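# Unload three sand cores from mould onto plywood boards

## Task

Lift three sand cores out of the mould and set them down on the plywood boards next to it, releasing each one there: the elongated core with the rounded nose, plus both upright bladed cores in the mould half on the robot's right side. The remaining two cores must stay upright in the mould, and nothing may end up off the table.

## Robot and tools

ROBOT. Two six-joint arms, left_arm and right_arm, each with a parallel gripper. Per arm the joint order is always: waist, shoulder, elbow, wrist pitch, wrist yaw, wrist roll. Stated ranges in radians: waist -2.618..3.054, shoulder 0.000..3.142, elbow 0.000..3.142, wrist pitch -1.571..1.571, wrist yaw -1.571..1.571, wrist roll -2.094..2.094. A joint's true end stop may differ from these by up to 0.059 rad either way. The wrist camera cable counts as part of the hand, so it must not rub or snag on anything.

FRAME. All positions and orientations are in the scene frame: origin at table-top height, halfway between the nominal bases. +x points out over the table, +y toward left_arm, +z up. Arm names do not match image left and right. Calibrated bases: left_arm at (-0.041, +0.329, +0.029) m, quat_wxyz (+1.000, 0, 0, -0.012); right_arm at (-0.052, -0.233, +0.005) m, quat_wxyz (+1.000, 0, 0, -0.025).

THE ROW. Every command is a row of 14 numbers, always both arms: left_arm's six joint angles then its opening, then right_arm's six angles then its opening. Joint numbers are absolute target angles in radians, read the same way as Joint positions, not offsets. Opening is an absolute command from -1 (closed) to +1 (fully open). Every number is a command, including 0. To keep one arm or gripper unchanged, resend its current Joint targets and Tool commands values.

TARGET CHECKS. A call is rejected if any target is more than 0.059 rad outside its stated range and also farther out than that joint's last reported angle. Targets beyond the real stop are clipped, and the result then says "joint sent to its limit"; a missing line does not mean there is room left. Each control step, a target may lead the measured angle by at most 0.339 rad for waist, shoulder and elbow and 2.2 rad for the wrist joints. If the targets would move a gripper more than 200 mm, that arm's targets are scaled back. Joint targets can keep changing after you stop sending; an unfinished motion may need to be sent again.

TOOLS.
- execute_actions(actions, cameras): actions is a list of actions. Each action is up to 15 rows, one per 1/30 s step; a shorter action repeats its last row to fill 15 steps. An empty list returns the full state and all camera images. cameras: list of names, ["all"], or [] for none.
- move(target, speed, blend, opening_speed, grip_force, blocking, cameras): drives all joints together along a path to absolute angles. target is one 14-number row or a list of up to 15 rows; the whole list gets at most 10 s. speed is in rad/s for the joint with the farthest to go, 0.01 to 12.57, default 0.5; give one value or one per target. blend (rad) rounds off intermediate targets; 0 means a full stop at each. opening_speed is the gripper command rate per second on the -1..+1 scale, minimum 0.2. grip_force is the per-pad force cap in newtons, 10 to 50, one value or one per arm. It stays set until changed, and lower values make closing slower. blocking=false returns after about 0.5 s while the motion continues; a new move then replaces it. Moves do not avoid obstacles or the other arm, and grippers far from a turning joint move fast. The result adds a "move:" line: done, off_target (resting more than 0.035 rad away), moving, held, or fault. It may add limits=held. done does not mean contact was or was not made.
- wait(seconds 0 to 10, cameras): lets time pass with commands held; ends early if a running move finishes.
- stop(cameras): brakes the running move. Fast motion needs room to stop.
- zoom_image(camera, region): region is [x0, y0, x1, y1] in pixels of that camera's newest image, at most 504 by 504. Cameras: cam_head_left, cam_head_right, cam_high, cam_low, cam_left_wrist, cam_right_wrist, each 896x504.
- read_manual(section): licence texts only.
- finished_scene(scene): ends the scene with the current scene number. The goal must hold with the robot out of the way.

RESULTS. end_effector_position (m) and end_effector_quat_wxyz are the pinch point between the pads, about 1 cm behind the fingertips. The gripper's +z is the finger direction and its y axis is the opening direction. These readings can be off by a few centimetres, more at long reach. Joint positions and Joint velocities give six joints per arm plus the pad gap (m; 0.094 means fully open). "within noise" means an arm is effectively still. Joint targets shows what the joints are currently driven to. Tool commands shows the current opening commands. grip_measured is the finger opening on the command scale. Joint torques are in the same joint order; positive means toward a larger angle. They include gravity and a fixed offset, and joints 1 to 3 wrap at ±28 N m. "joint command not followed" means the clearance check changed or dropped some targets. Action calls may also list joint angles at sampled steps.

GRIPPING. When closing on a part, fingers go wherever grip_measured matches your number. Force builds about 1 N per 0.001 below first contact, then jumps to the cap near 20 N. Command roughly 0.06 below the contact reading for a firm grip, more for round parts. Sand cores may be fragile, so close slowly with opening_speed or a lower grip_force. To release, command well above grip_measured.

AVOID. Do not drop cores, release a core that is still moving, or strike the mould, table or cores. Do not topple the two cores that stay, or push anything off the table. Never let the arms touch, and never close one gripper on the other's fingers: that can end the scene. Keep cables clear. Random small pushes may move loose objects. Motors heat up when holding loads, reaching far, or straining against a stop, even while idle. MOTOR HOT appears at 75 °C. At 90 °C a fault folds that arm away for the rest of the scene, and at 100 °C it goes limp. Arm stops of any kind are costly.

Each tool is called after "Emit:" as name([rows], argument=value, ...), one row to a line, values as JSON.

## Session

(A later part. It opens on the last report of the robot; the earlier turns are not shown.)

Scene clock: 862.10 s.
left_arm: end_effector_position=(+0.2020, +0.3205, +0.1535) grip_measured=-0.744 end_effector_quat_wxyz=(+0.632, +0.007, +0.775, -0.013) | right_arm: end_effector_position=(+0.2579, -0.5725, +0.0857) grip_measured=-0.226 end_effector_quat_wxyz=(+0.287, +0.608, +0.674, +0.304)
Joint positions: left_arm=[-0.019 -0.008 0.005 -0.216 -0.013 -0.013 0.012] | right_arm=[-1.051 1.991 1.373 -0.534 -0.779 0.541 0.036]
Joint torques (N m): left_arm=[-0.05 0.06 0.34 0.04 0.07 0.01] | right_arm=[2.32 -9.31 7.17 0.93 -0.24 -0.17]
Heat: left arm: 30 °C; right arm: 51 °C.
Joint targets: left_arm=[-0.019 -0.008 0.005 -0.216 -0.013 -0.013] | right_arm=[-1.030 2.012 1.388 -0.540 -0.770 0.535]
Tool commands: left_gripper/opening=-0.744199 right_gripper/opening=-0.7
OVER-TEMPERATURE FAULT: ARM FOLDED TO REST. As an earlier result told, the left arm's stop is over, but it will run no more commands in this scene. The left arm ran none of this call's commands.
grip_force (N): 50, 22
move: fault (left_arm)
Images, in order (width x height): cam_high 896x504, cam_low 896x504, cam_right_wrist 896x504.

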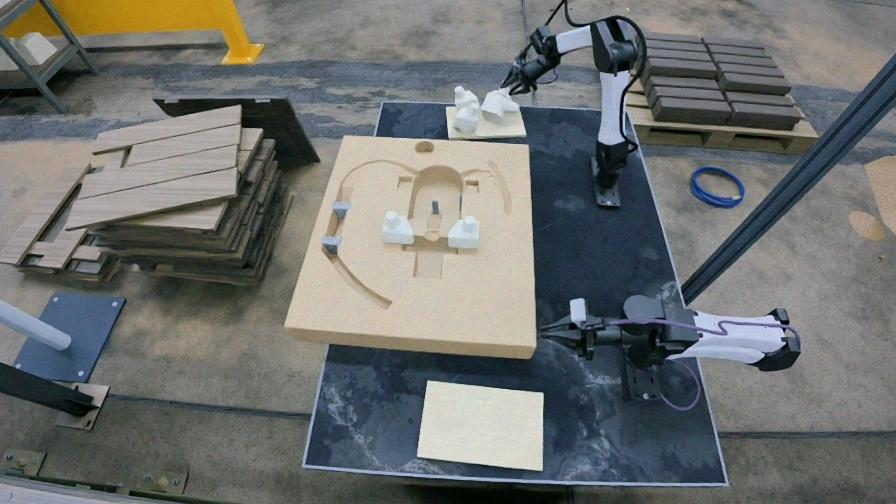

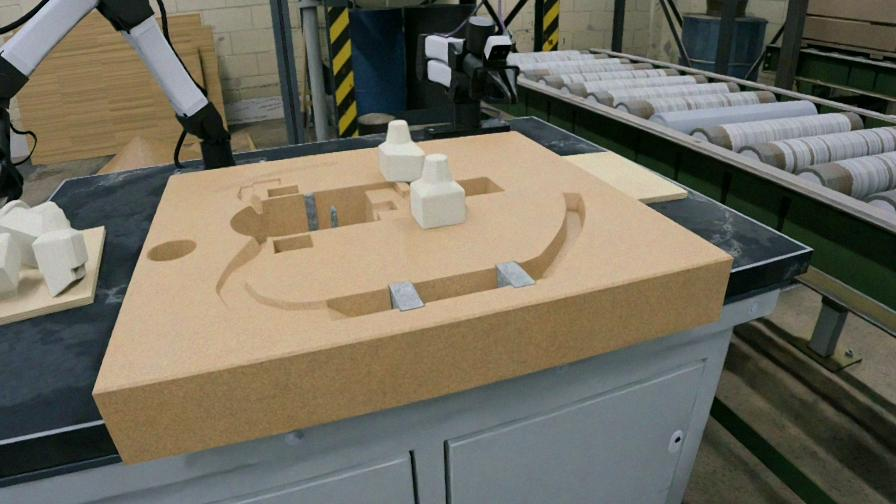

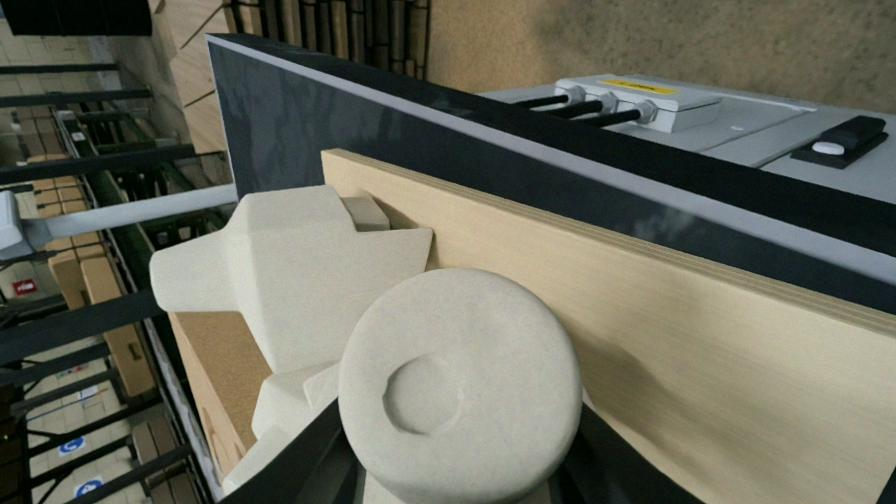

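Emit:
move(target=[-0.019,-0.008,0.005,-0.216,-0.013,-0.013,-0.744,-1.01,2.045,1.418,-0.56,-0.735,0.542,-0.7], speed=0.06, cameras=["cam_high","cam_low","cam_right_wrist"])

Emit:
zoom_image(camera="cam_high", region=[430, 60, 560, 150])

Emit:
zoom_image(camera="cam_low", region=[0, 150, 140, 330])

Scene clock: 871.80 s.
left_arm: end_effector_position=(+0.2020, +0.3205, +0.1535) grip_measured=-0.744 end_effector_quat_wxyz=(+0.632, +0.007, +0.775, -0.013) | right_arm: end_effector_position=(+0.2651, -0.5772, +0.0817) grip_measured=-0.226 end_effector_quat_wxyz=(+0.284, +0.609, +0.679, +0.297)
Joint positions: left_arm=[-0.019 -0.008 0.005 -0.216 -0.013 -0.013 0.012] | right_arm=[-1.035 2.02 1.407 -0.534 -0.757 0.548 0.036]
Joint torques (N m): left_arm=[-0.1 0.01 0.35 0.06 0.08 0.02] | right_arm=[2.7 -9.21 6.76 0.79 -0.15 -0.13]
Motor temperatures (°C): left_arm=[23 30 26 25 22 22 25] | right_arm=[25 50 45 43 23 24 24]
Heat: left arm: 30 °C; right arm: 50 °C.
Joint targets: left_arm=[-0.019 -0.008 0.005 -0.216 -0.013 -0.013] | right_arm=[-1.010 2.045 1.418 -0.560 -0.735 0.542]
Tool commands: left_gripper/opening=-0.744199 right_gripper/opening=-0.7
OVER-TEMPERATURE FAULT: ARM FOLDED TO REST. As an earlier result told, the left arm's stop is over, but it will run no more commands in this scene. The left arm ran none of this call's commands.
grip_force (N): 50, 22
move: fault (left_arm)
Images, in order (width x height): cam_high 896x504, cam_low 896x504, cam_right_wrist 896x504.

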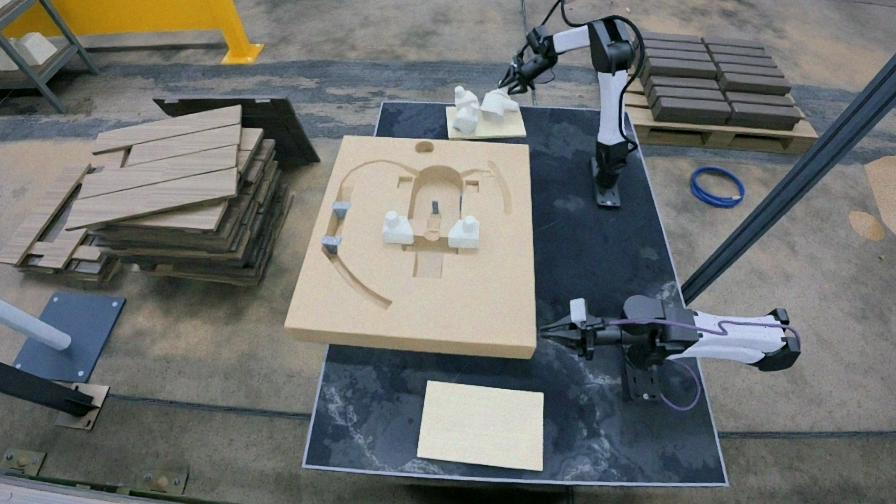

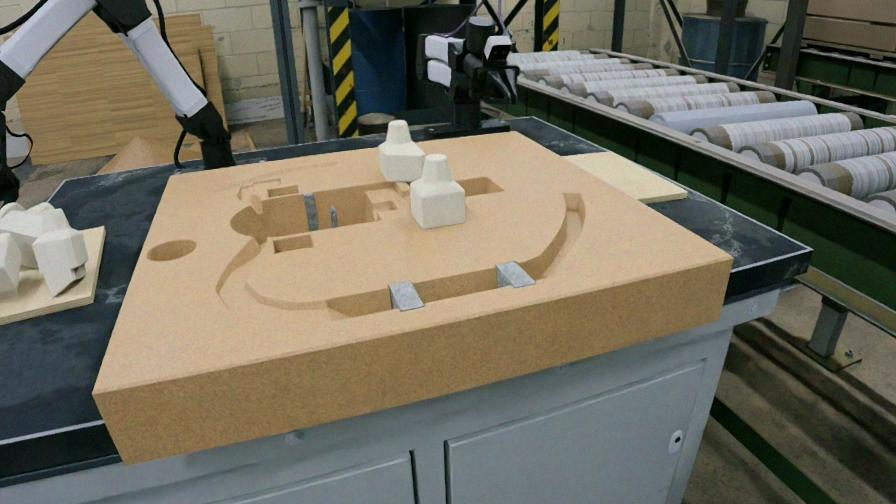

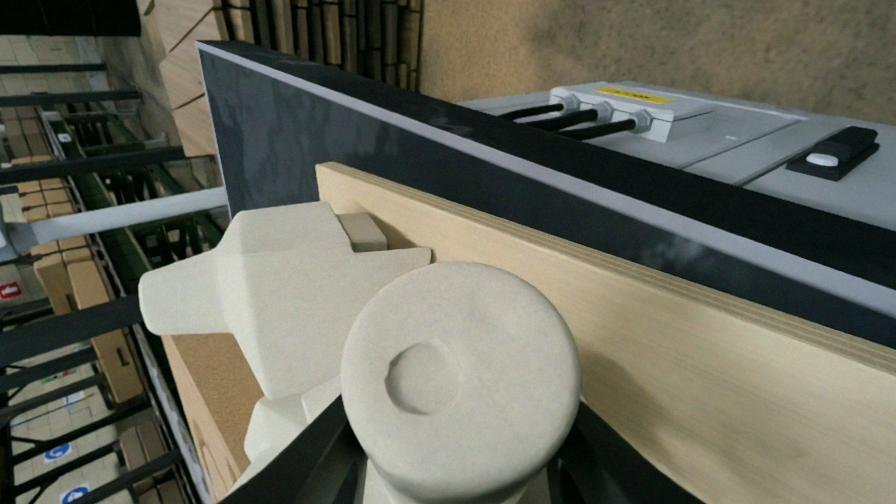

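Scaled by 3.877 from the camera's 896x504 image, which has a finer 1280x720 frame.

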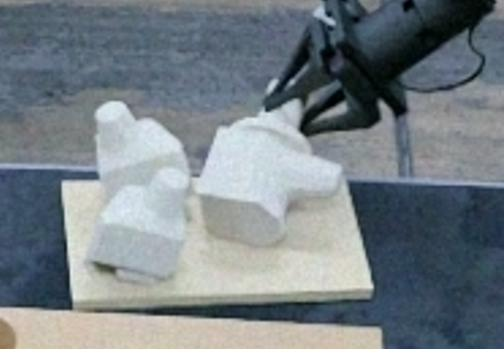

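Scaled by 2.800 from the camera's 896x504 image, which has a finer 1280x720 frame.

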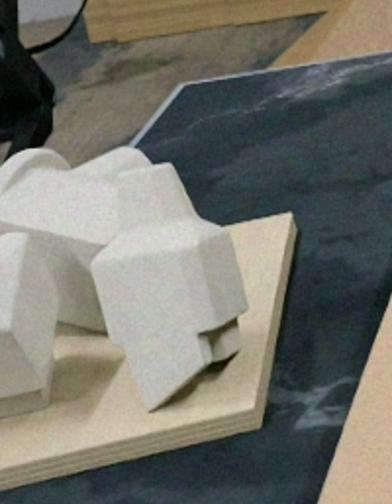

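Emit:
move(target=[-0.019,-0.008,0.005,-0.216,-0.013,-0.013,-0.744,-1.007,2.058,1.398,-0.565,-0.715,0.54,-0.7], speed=0.06, cameras=["cam_high","cam_low","cam_right_wrist"])

Emit:
zoom_image(camera="cam_high", region=[430, 60, 560, 150])

Emit:
zoom_image(camera="cam_low", region=[0, 150, 140, 330])

Scene clock: 879.40 s.
left_arm: end_effector_position=(+0.2020, +0.3205, +0.1535) grip_measured=-0.744 end_effector_quat_wxyz=(+0.632, +0.007, +0.775, -0.013) | right_arm: end_effector_position=(+0.2657, -0.5786, +0.0797) grip_measured=-0.226 end_effector_quat_wxyz=(+0.284, +0.611, +0.677, +0.297)
Joint positions: left_arm=[-0.019 -0.008 0.005 -0.216 -0.013 -0.013 0.012] | right_arm=[-1.035 2.026 1.407 -0.525 -0.756 0.554 0.036]
Joint torques (N m): left_arm=[-0.08 -0.02 0.34 0.04 0.09 0.03] | right_arm=[2.96 -8.53 5.35 0.67 0.05 -0.28]
Heat: left arm: 30 °C; right arm: 50 °C.
Joint targets: left_arm=[-0.019 -0.008 0.005 -0.216 -0.013 -0.013] | right_arm=[-1.007 2.058 1.398 -0.565 -0.715 0.540]
Tool commands: left_gripper/opening=-0.744199 right_gripper/opening=-0.7
OVER-TEMPERATURE FAULT: ARM FOLDED TO REST. As an earlier result told, the left arm's stop is over, but it will run no more commands in this scene. The left arm ran none of this call's commands.
grip_force (N): 50, 22
move: fault (left_arm), off_target (right_arm); right_arm: the wrist yaw is farthest, 0.041 rad from its target
Images, in order (width x height): cam_high 896x504, cam_low 896x504, cam_right_wrist 896x504.

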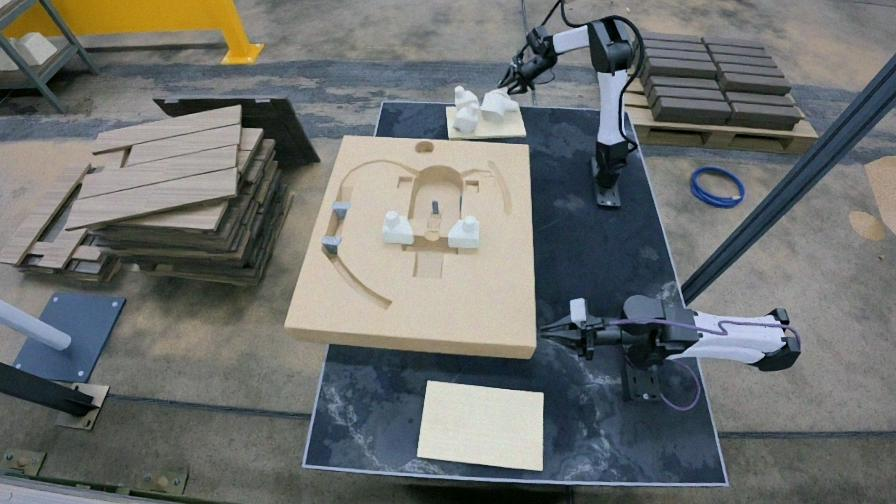

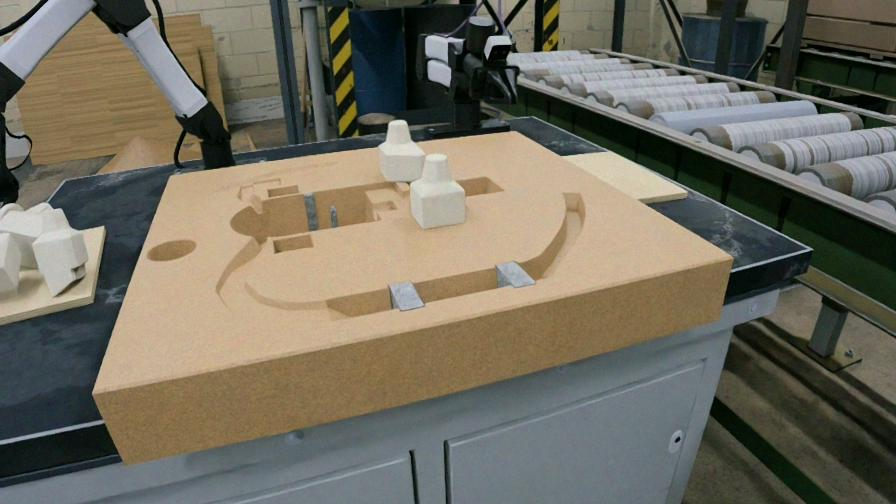

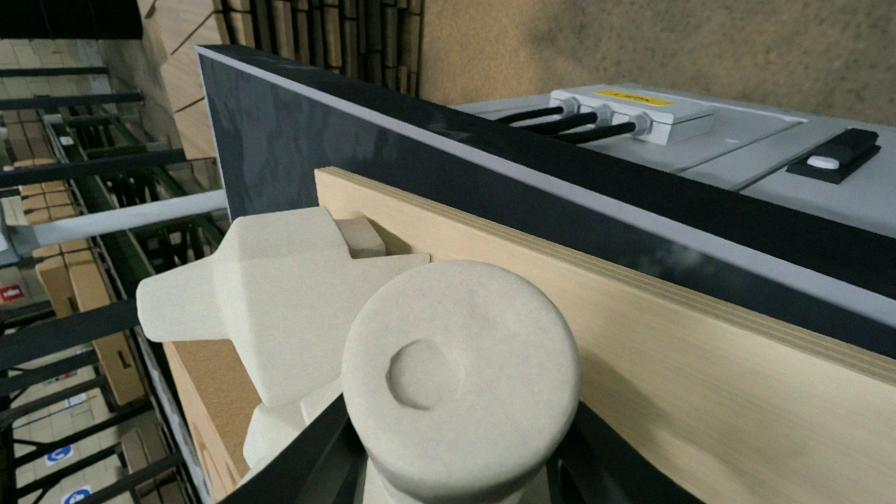

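Scaled by 3.877 from the camera's 896x504 image, which has a finer 1280x720 frame.

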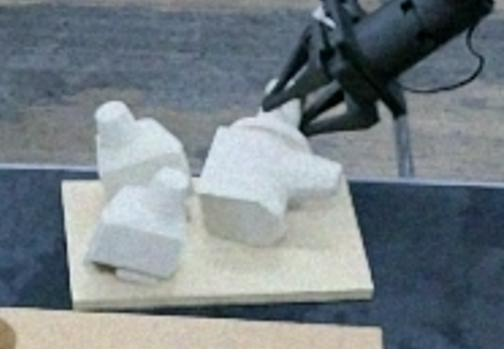

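Scaled by 2.800 from the camera's 896x504 image, which has a finer 1280x720 frame.

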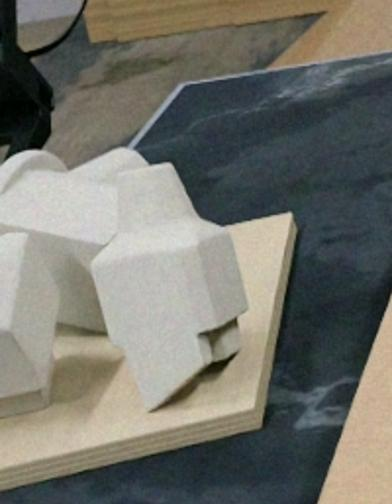

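Emit:
move(target=[-0.019,-0.008,0.005,-0.216,-0.013,-0.013,-0.744,-1.007,2.072,1.38,-0.565,-0.71,0.54,-0.7], speed=0.06, cameras=["cam_high","cam_low","cam_right_wrist"])

Emit:
zoom_image(camera="cam_high", region=[430, 60, 560, 150])

Emit:
zoom_image(camera="cam_low", region=[0, 150, 140, 330])

Scene clock: 886.07 s.
left_arm: end_effector_position=(+0.2020, +0.3205, +0.1535) grip_measured=-0.744 end_effector_quat_wxyz=(+0.632, +0.007, +0.775, -0.013) | right_arm: end_effector_position=(+0.2669, -0.5811, +0.0768) grip_measured=-0.226 end_effector_quat_wxyz=(+0.286, +0.612, +0.675, +0.296)
Joint positions: left_arm=[-0.019 -0.008 0.005 -0.216 -0.013 -0.013 0.012] | right_arm=[-1.035 2.036 1.407 -0.508 -0.756 0.562 0.036]
Joint torques (N m): left_arm=[-0.12 0.02 0.36 0.07 0.06 0.02] | right_arm=[2.97 -8.14 4.03 0.49 0.15 -0.35]
Heat: left arm: 30 °C; right arm: 49 °C.
Joint targets: left_arm=[-0.019 -0.008 0.005 -0.216 -0.013 -0.013] | right_arm=[-1.007 2.072 1.380 -0.565 -0.710 0.540]
Tool commands: left_gripper/opening=-0.744199 right_gripper/opening=-0.7
OVER-TEMPERATURE FAULT: ARM FOLDED TO REST. As an earlier result told, the left arm's stop is over, but it will run no more commands in this scene. The left arm ran none of this call's commands.
grip_force (N): 50, 22
move: fault (left_arm), off_target (right_arm); right_arm: the wrist pitch is farthest, 0.057 rad from its target
Images, in order (width x height): cam_high 896x504, cam_low 896x504, cam_right_wrist 896x504.

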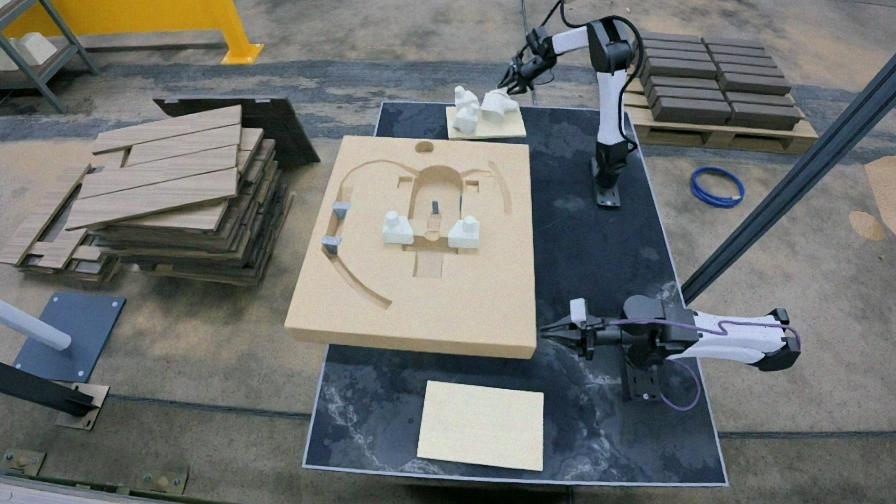

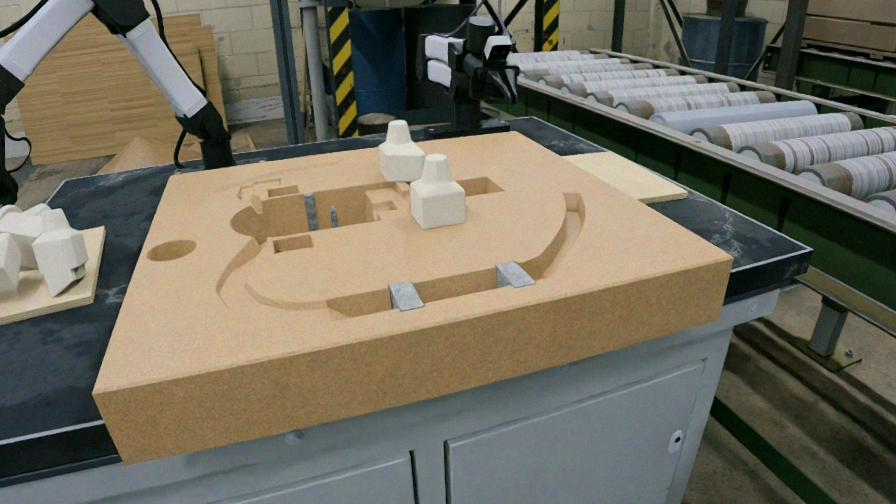

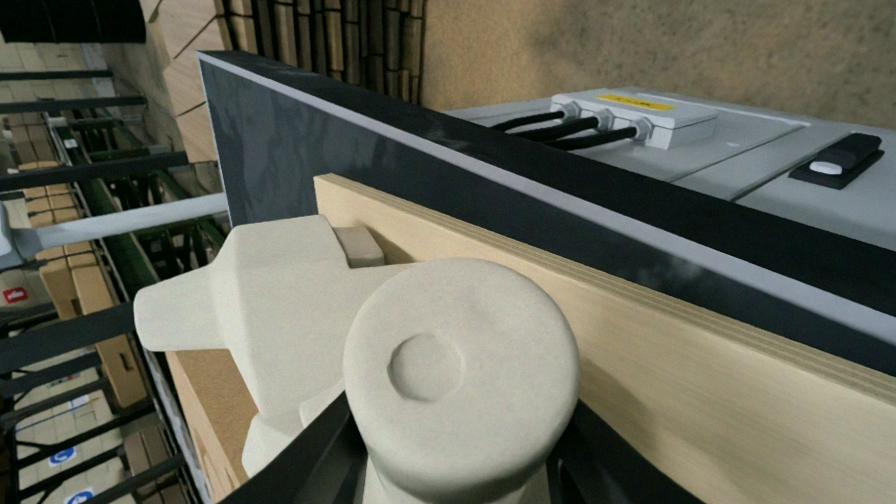

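Scaled by 3.877 from the camera's 896x504 image, which has a finer 1280x720 frame.

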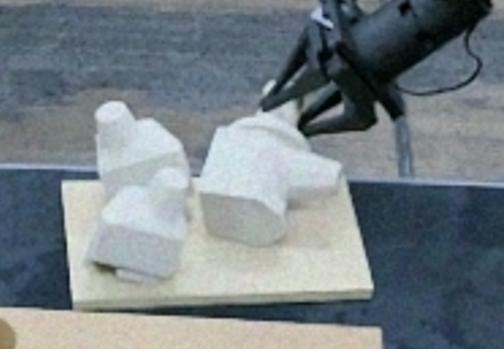

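Scaled by 2.800 from the camera's 896x504 image, which has a finer 1280x720 frame.

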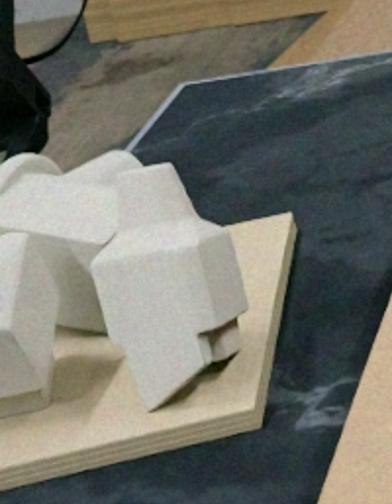

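Emit:
move(target=[-0.019,-0.008,0.005,-0.216,-0.013,-0.013,-0.744,-1.007,2.088,1.37,-0.59,-0.71,0.54,-0.7], speed=0.06, cameras=["cam_high","cam_low","cam_right_wrist"])

Emit:
zoom_image(camera="cam_high", region=[430, 60, 560, 150])

Emit:
zoom_image(camera="cam_low", region=[0, 150, 140, 330])

Scene clock: 893.47 s.
left_arm: end_effector_position=(+0.2020, +0.3205, +0.1535) grip_measured=-0.744 end_effector_quat_wxyz=(+0.632, +0.007, +0.775, -0.013) | right_arm: end_effector_position=(+0.2674, -0.5821, +0.0738) grip_measured=-0.226 end_effector_quat_wxyz=(+0.285, +0.615, +0.673, +0.297)
Joint positions: left_arm=[-0.019 -0.008 0.005 -0.216 -0.013 -0.013 0.012] | right_arm=[-1.035 2.044 1.407 -0.499 -0.756 0.57 0.036]
Joint torques (N m): left_arm=[-0.06 0.02 0.34 0.03 0.08 0.02] | right_arm=[3 -7.6 3.15 0.2 0.13 -0.46]
Heat: left arm: 30 °C; right arm: 49 °C.
Joint targets: left_arm=[-0.019 -0.008 0.005 -0.216 -0.013 -0.013] | right_arm=[-1.007 2.088 1.370 -0.590 -0.710 0.540]
Tool commands: left_gripper/opening=-0.744199 right_gripper/opening=-0.7
OVER-TEMPERATURE FAULT: ARM FOLDED TO REST. As an earlier result told, the left arm's stop is over, but it will run no more commands in this scene. The left arm ran none of this call's commands.
grip_force (N): 50, 22
move: fault (left_arm), off_target (right_arm); right_arm: the wrist pitch is farthest, 0.091 rad from its target
Images, in order (width x height): cam_high 896x504, cam_low 896x504, cam_right_wrist 896x504.

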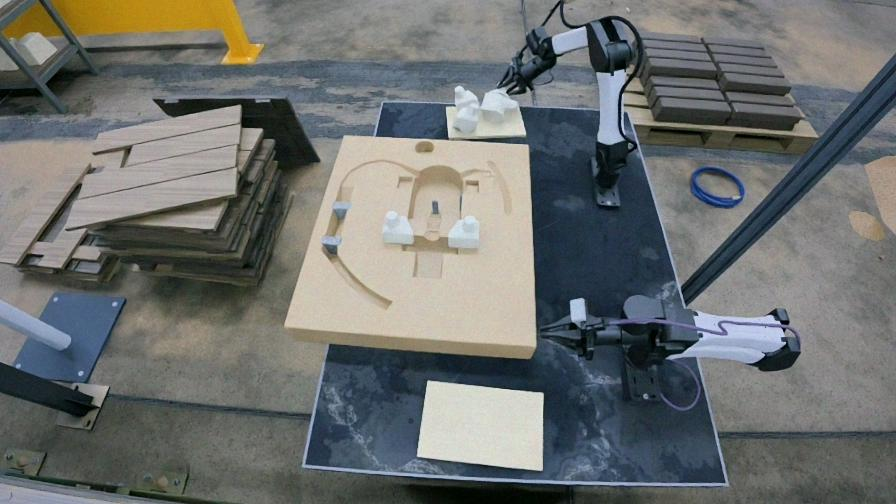

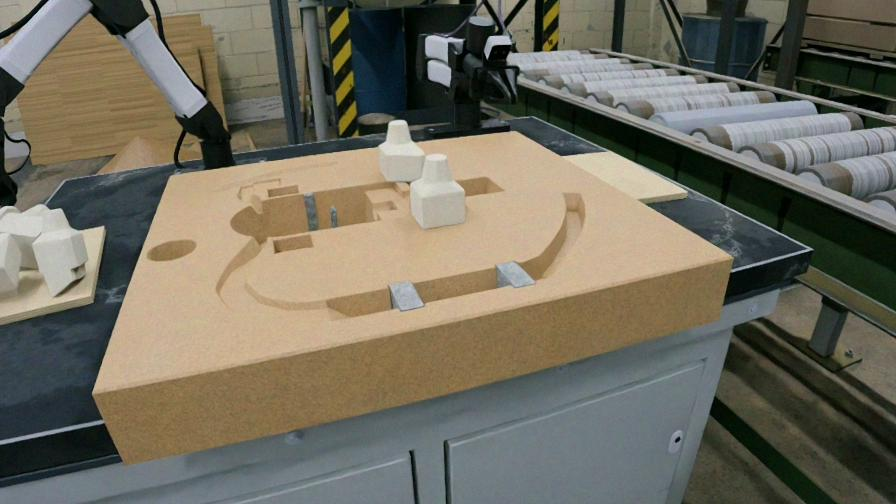

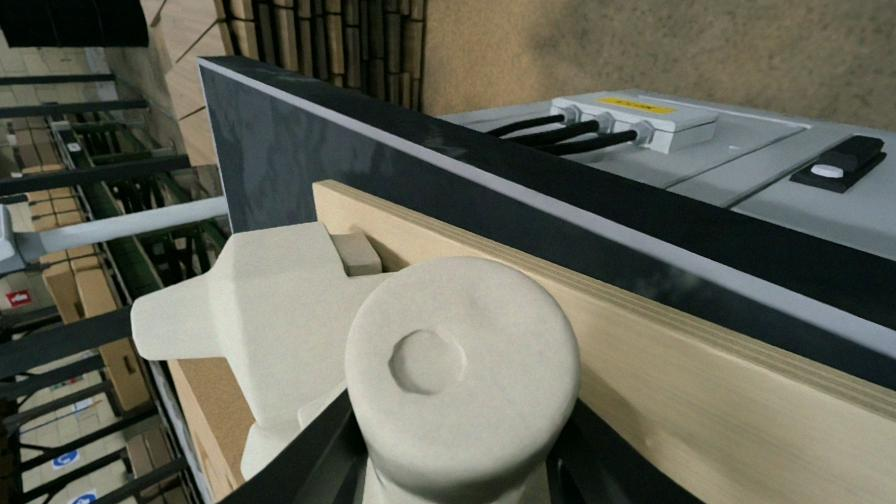

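Scaled by 3.877 from the camera's 896x504 image, which has a finer 1280x720 frame.

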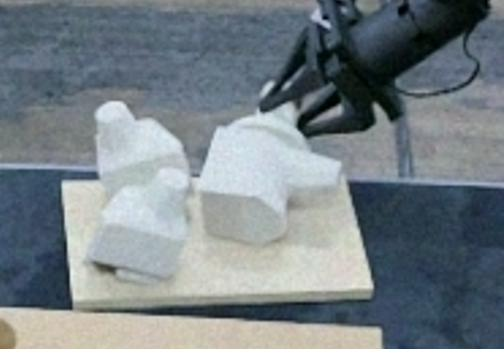

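Scaled by 2.800 from the camera's 896x504 image, which has a finer 1280x720 frame.

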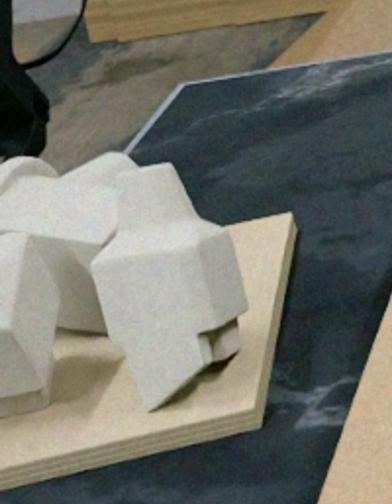

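Emit:
move(target=[-0.019,-0.008,0.005,-0.216,-0.013,-0.013,-0.744,-1.007,2.104,1.365,-0.61,-0.71,0.545,-0.7], speed=0.06, cameras=["cam_high","cam_low","cam_right_wrist"])

Emit:
zoom_image(camera="cam_high", region=[430, 60, 560, 150])

Emit:
zoom_image(camera="cam_low", region=[0, 150, 140, 330])

Scene clock: 898.73 s.
left_arm: end_effector_position=(+0.2020, +0.3205, +0.1535) grip_measured=-0.744 end_effector_quat_wxyz=(+0.632, +0.007, +0.775, -0.013) | right_arm: end_effector_position=(+0.2688, -0.5814, +0.0696) grip_measured=-0.226 end_effector_quat_wxyz=(+0.281, +0.618, +0.668, +0.306)
Joint positions: left_arm=[-0.019 -0.008 0.005 -0.216 -0.013 -0.013 0.012] | right_arm=[-1.035 2.059 1.407 -0.492 -0.768 0.583 0.036]
Joint torques (N m): left_arm=[-0.09 0.01 0.35 0.04 0.08 0.01] | right_arm=[2.89 -7.42 2.86 -0.05 0.21 -0.52]
Heat: left arm: 30 °C; right arm: 49 °C.
Joint targets: left_arm=[-0.019 -0.008 0.005 -0.216 -0.013 -0.013] | right_arm=[-1.007 2.104 1.365 -0.610 -0.710 0.545]
Tool commands: left_gripper/opening=-0.744199 right_gripper/opening=-0.7
OVER-TEMPERATURE FAULT: ARM FOLDED TO REST. As an earlier result told, the left arm's stop is over, but it will run no more commands in this scene. The left arm ran none of this call's commands.
grip_force (N): 50, 22
move: fault (left_arm), off_target (right_arm); right_arm: the wrist pitch is farthest, 0.118 rad from its target
Images, in order (width x height): cam_high 896x504, cam_low 896x504, cam_right_wrist 896x504.

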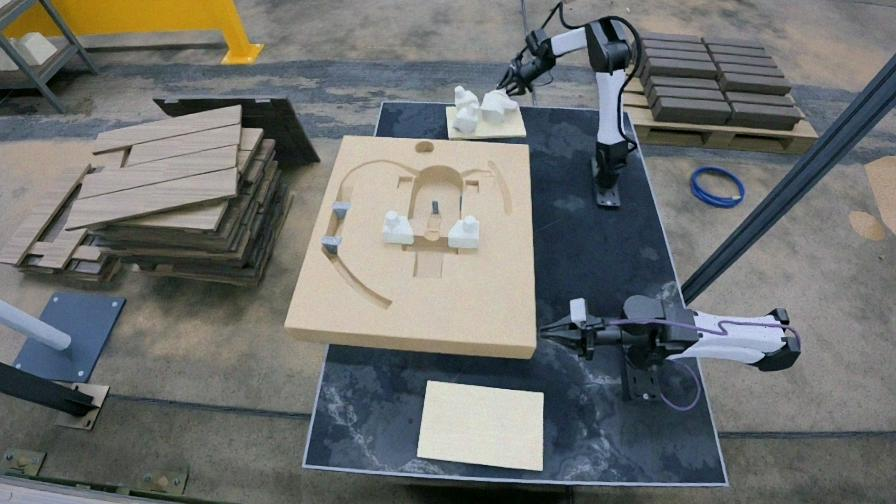

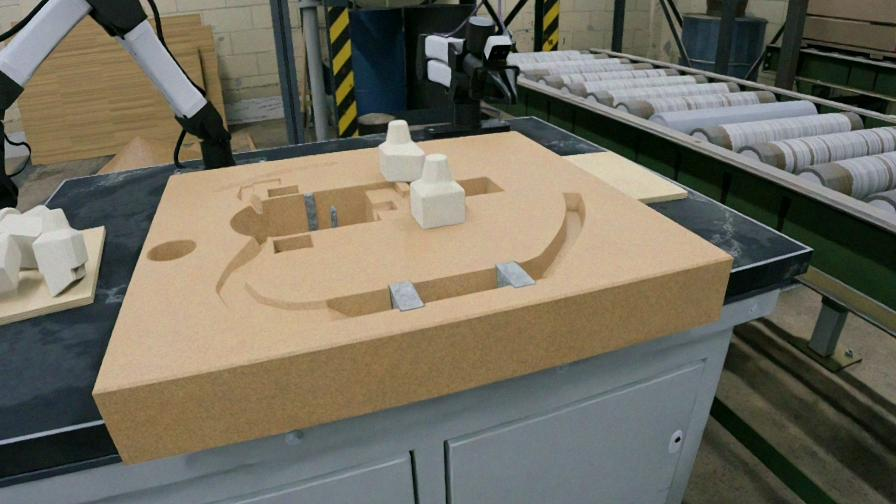

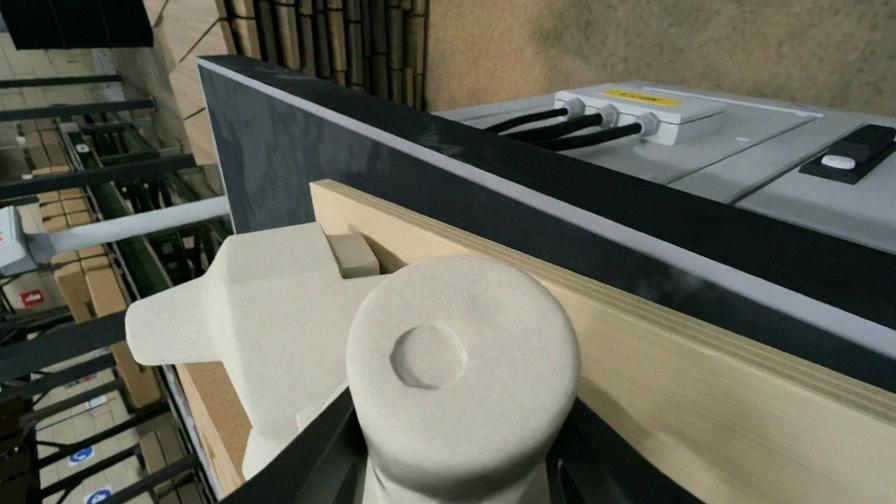

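Scaled by 3.877 from the camera's 896x504 image, which has a finer 1280x720 frame.

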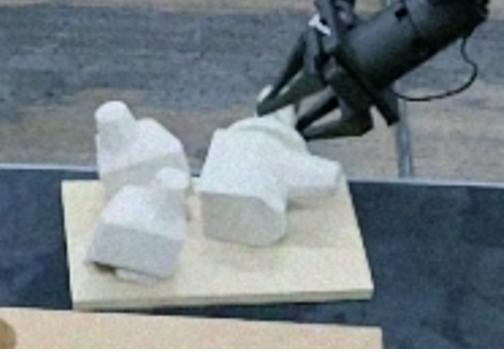

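Scaled by 2.800 from the camera's 896x504 image, which has a finer 1280x720 frame.

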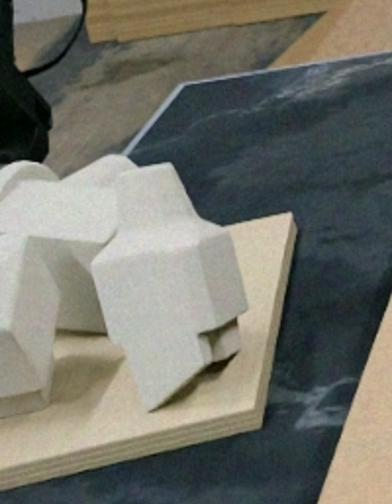

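Emit:
zoom_image(camera="cam_high", region=[445, 80, 525, 140])

Emit:
zoom_image(camera="cam_low", region=[0, 190, 110, 320])

Scaled by 6.300 from the camera's 896x504 image, which has a finer 1280x720 frame.

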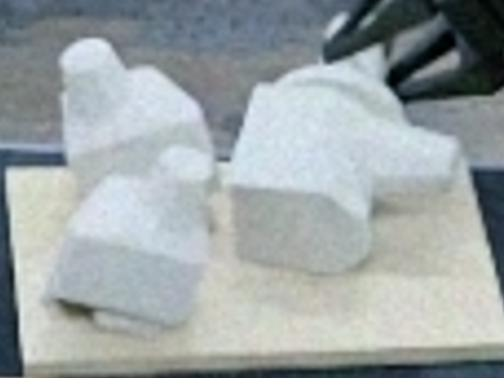

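Scaled by 3.877 from the camera's 896x504 image, which has a finer 1280x720 frame.

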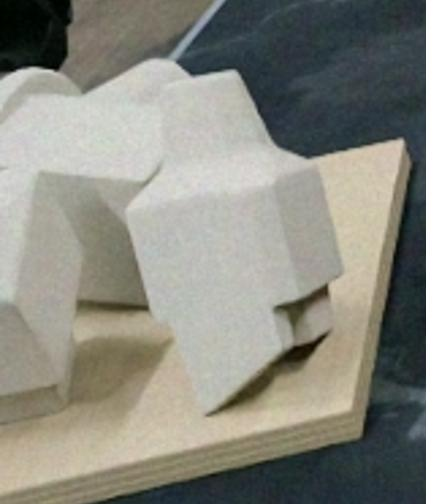

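Emit:
move(target=[-0.019,-0.008,0.005,-0.216,-0.013,-0.013,-0.744,-1.012,2.115,1.365,-0.625,-0.715,0.55,-0.7], speed=0.06, cameras=["cam_high","cam_low","cam_right_wrist"])

Emit:
zoom_image(camera="cam_high", region=[445, 80, 525, 140])

Emit:
zoom_image(camera="cam_low", region=[0, 190, 110, 320])

Scene clock: 911.90 s.
left_arm: end_effector_position=(+0.2020, +0.3205, +0.1535) grip_measured=-0.744 end_effector_quat_wxyz=(+0.632, +0.007, +0.775, -0.013) | right_arm: end_effector_position=(+0.2694, -0.5787, +0.0661) grip_measured=-0.226 end_effector_quat_wxyz=(+0.274, +0.621, +0.663, +0.316)
Joint positions: left_arm=[-0.019 -0.008 0.005 -0.216 -0.013 -0.013 0.012] | right_arm=[-1.035 2.069 1.407 -0.497 -0.782 0.593 0.036]
Joint torques (N m): left_arm=[-0.13 0.02 0.38 0.04 0.07 0.01] | right_arm=[2.41 -7.5 2.77 -0.15 0.29 -0.54]
Motor temperatures (°C): left_arm=[23 30 26 25 22 22 25] | right_arm=[25 48 40 39 23 24 24]
Heat: left arm: 30 °C; right arm: 48 °C.
Joint targets: left_arm=[-0.019 -0.008 0.005 -0.216 -0.013 -0.013] | right_arm=[-1.012 2.115 1.365 -0.625 -0.715 0.550]
Tool commands: left_gripper/opening=-0.744199 right_gripper/opening=-0.7
OVER-TEMPERATURE FAULT: ARM FOLDED TO REST. As an earlier result told, the left arm's stop is over, but it will run no more commands in this scene. The left arm ran none of this call's commands.
grip_force (N): 50, 22
move: fault (left_arm), off_target (right_arm); right_arm: the wrist pitch is farthest, 0.128 rad from its target
Images, in order (width x height): cam_high 896x504, cam_low 896x504, cam_right_wrist 896x504.

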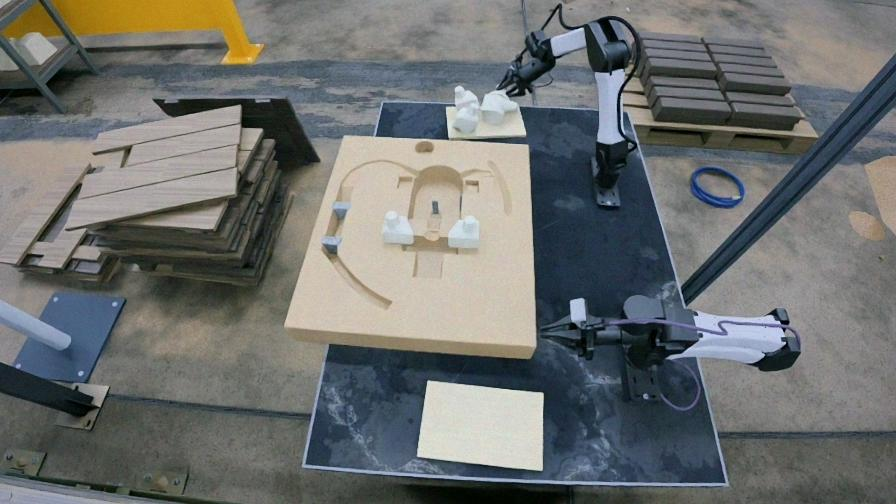

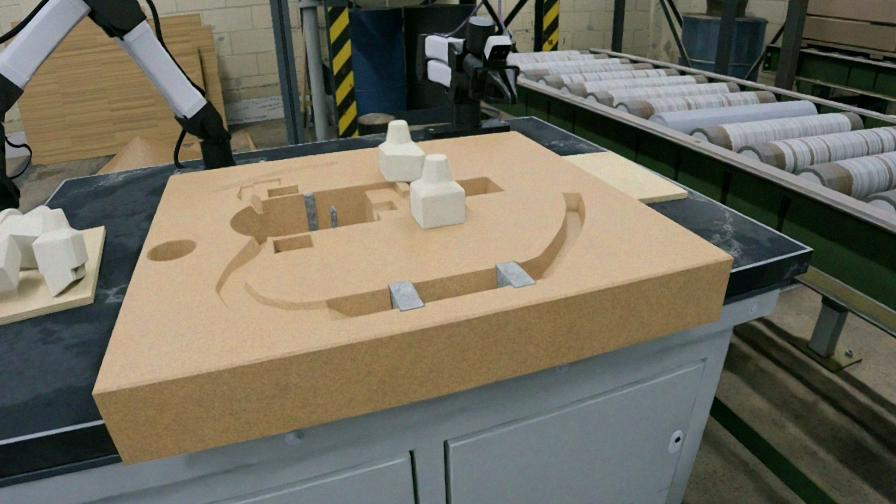

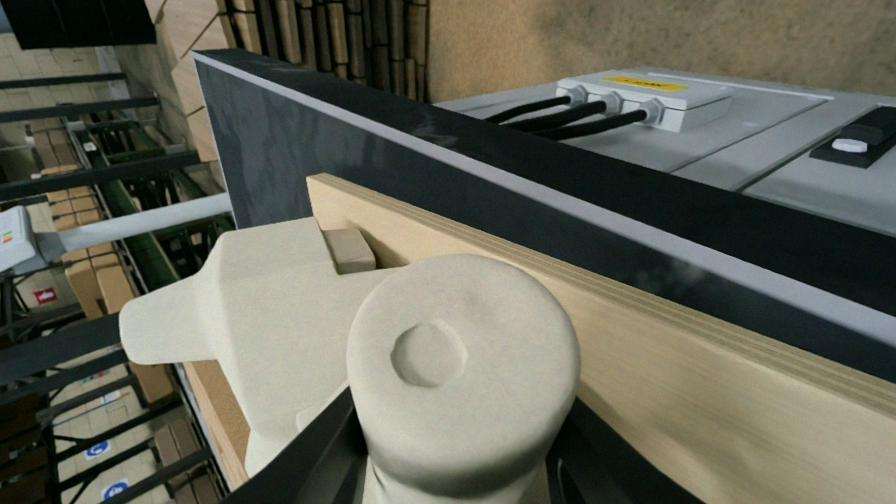

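Scaled by 6.300 from the camera's 896x504 image, which has a finer 1280x720 frame.

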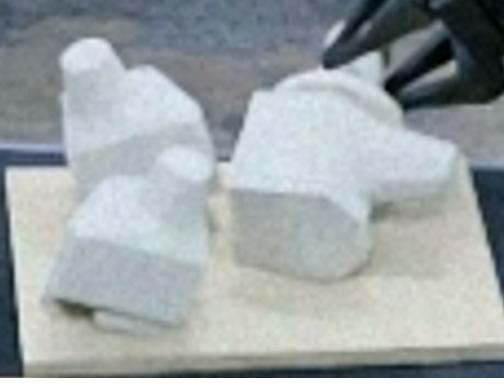

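Scaled by 3.877 from the camera's 896x504 image, which has a finer 1280x720 frame.

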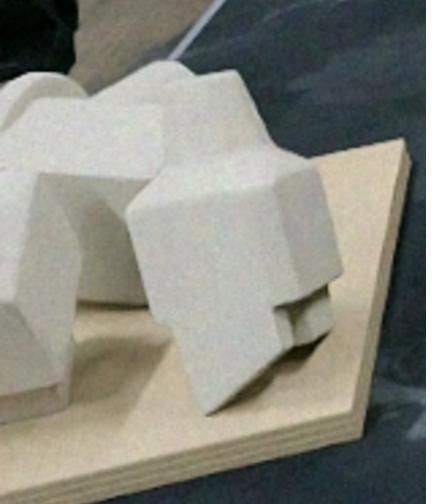

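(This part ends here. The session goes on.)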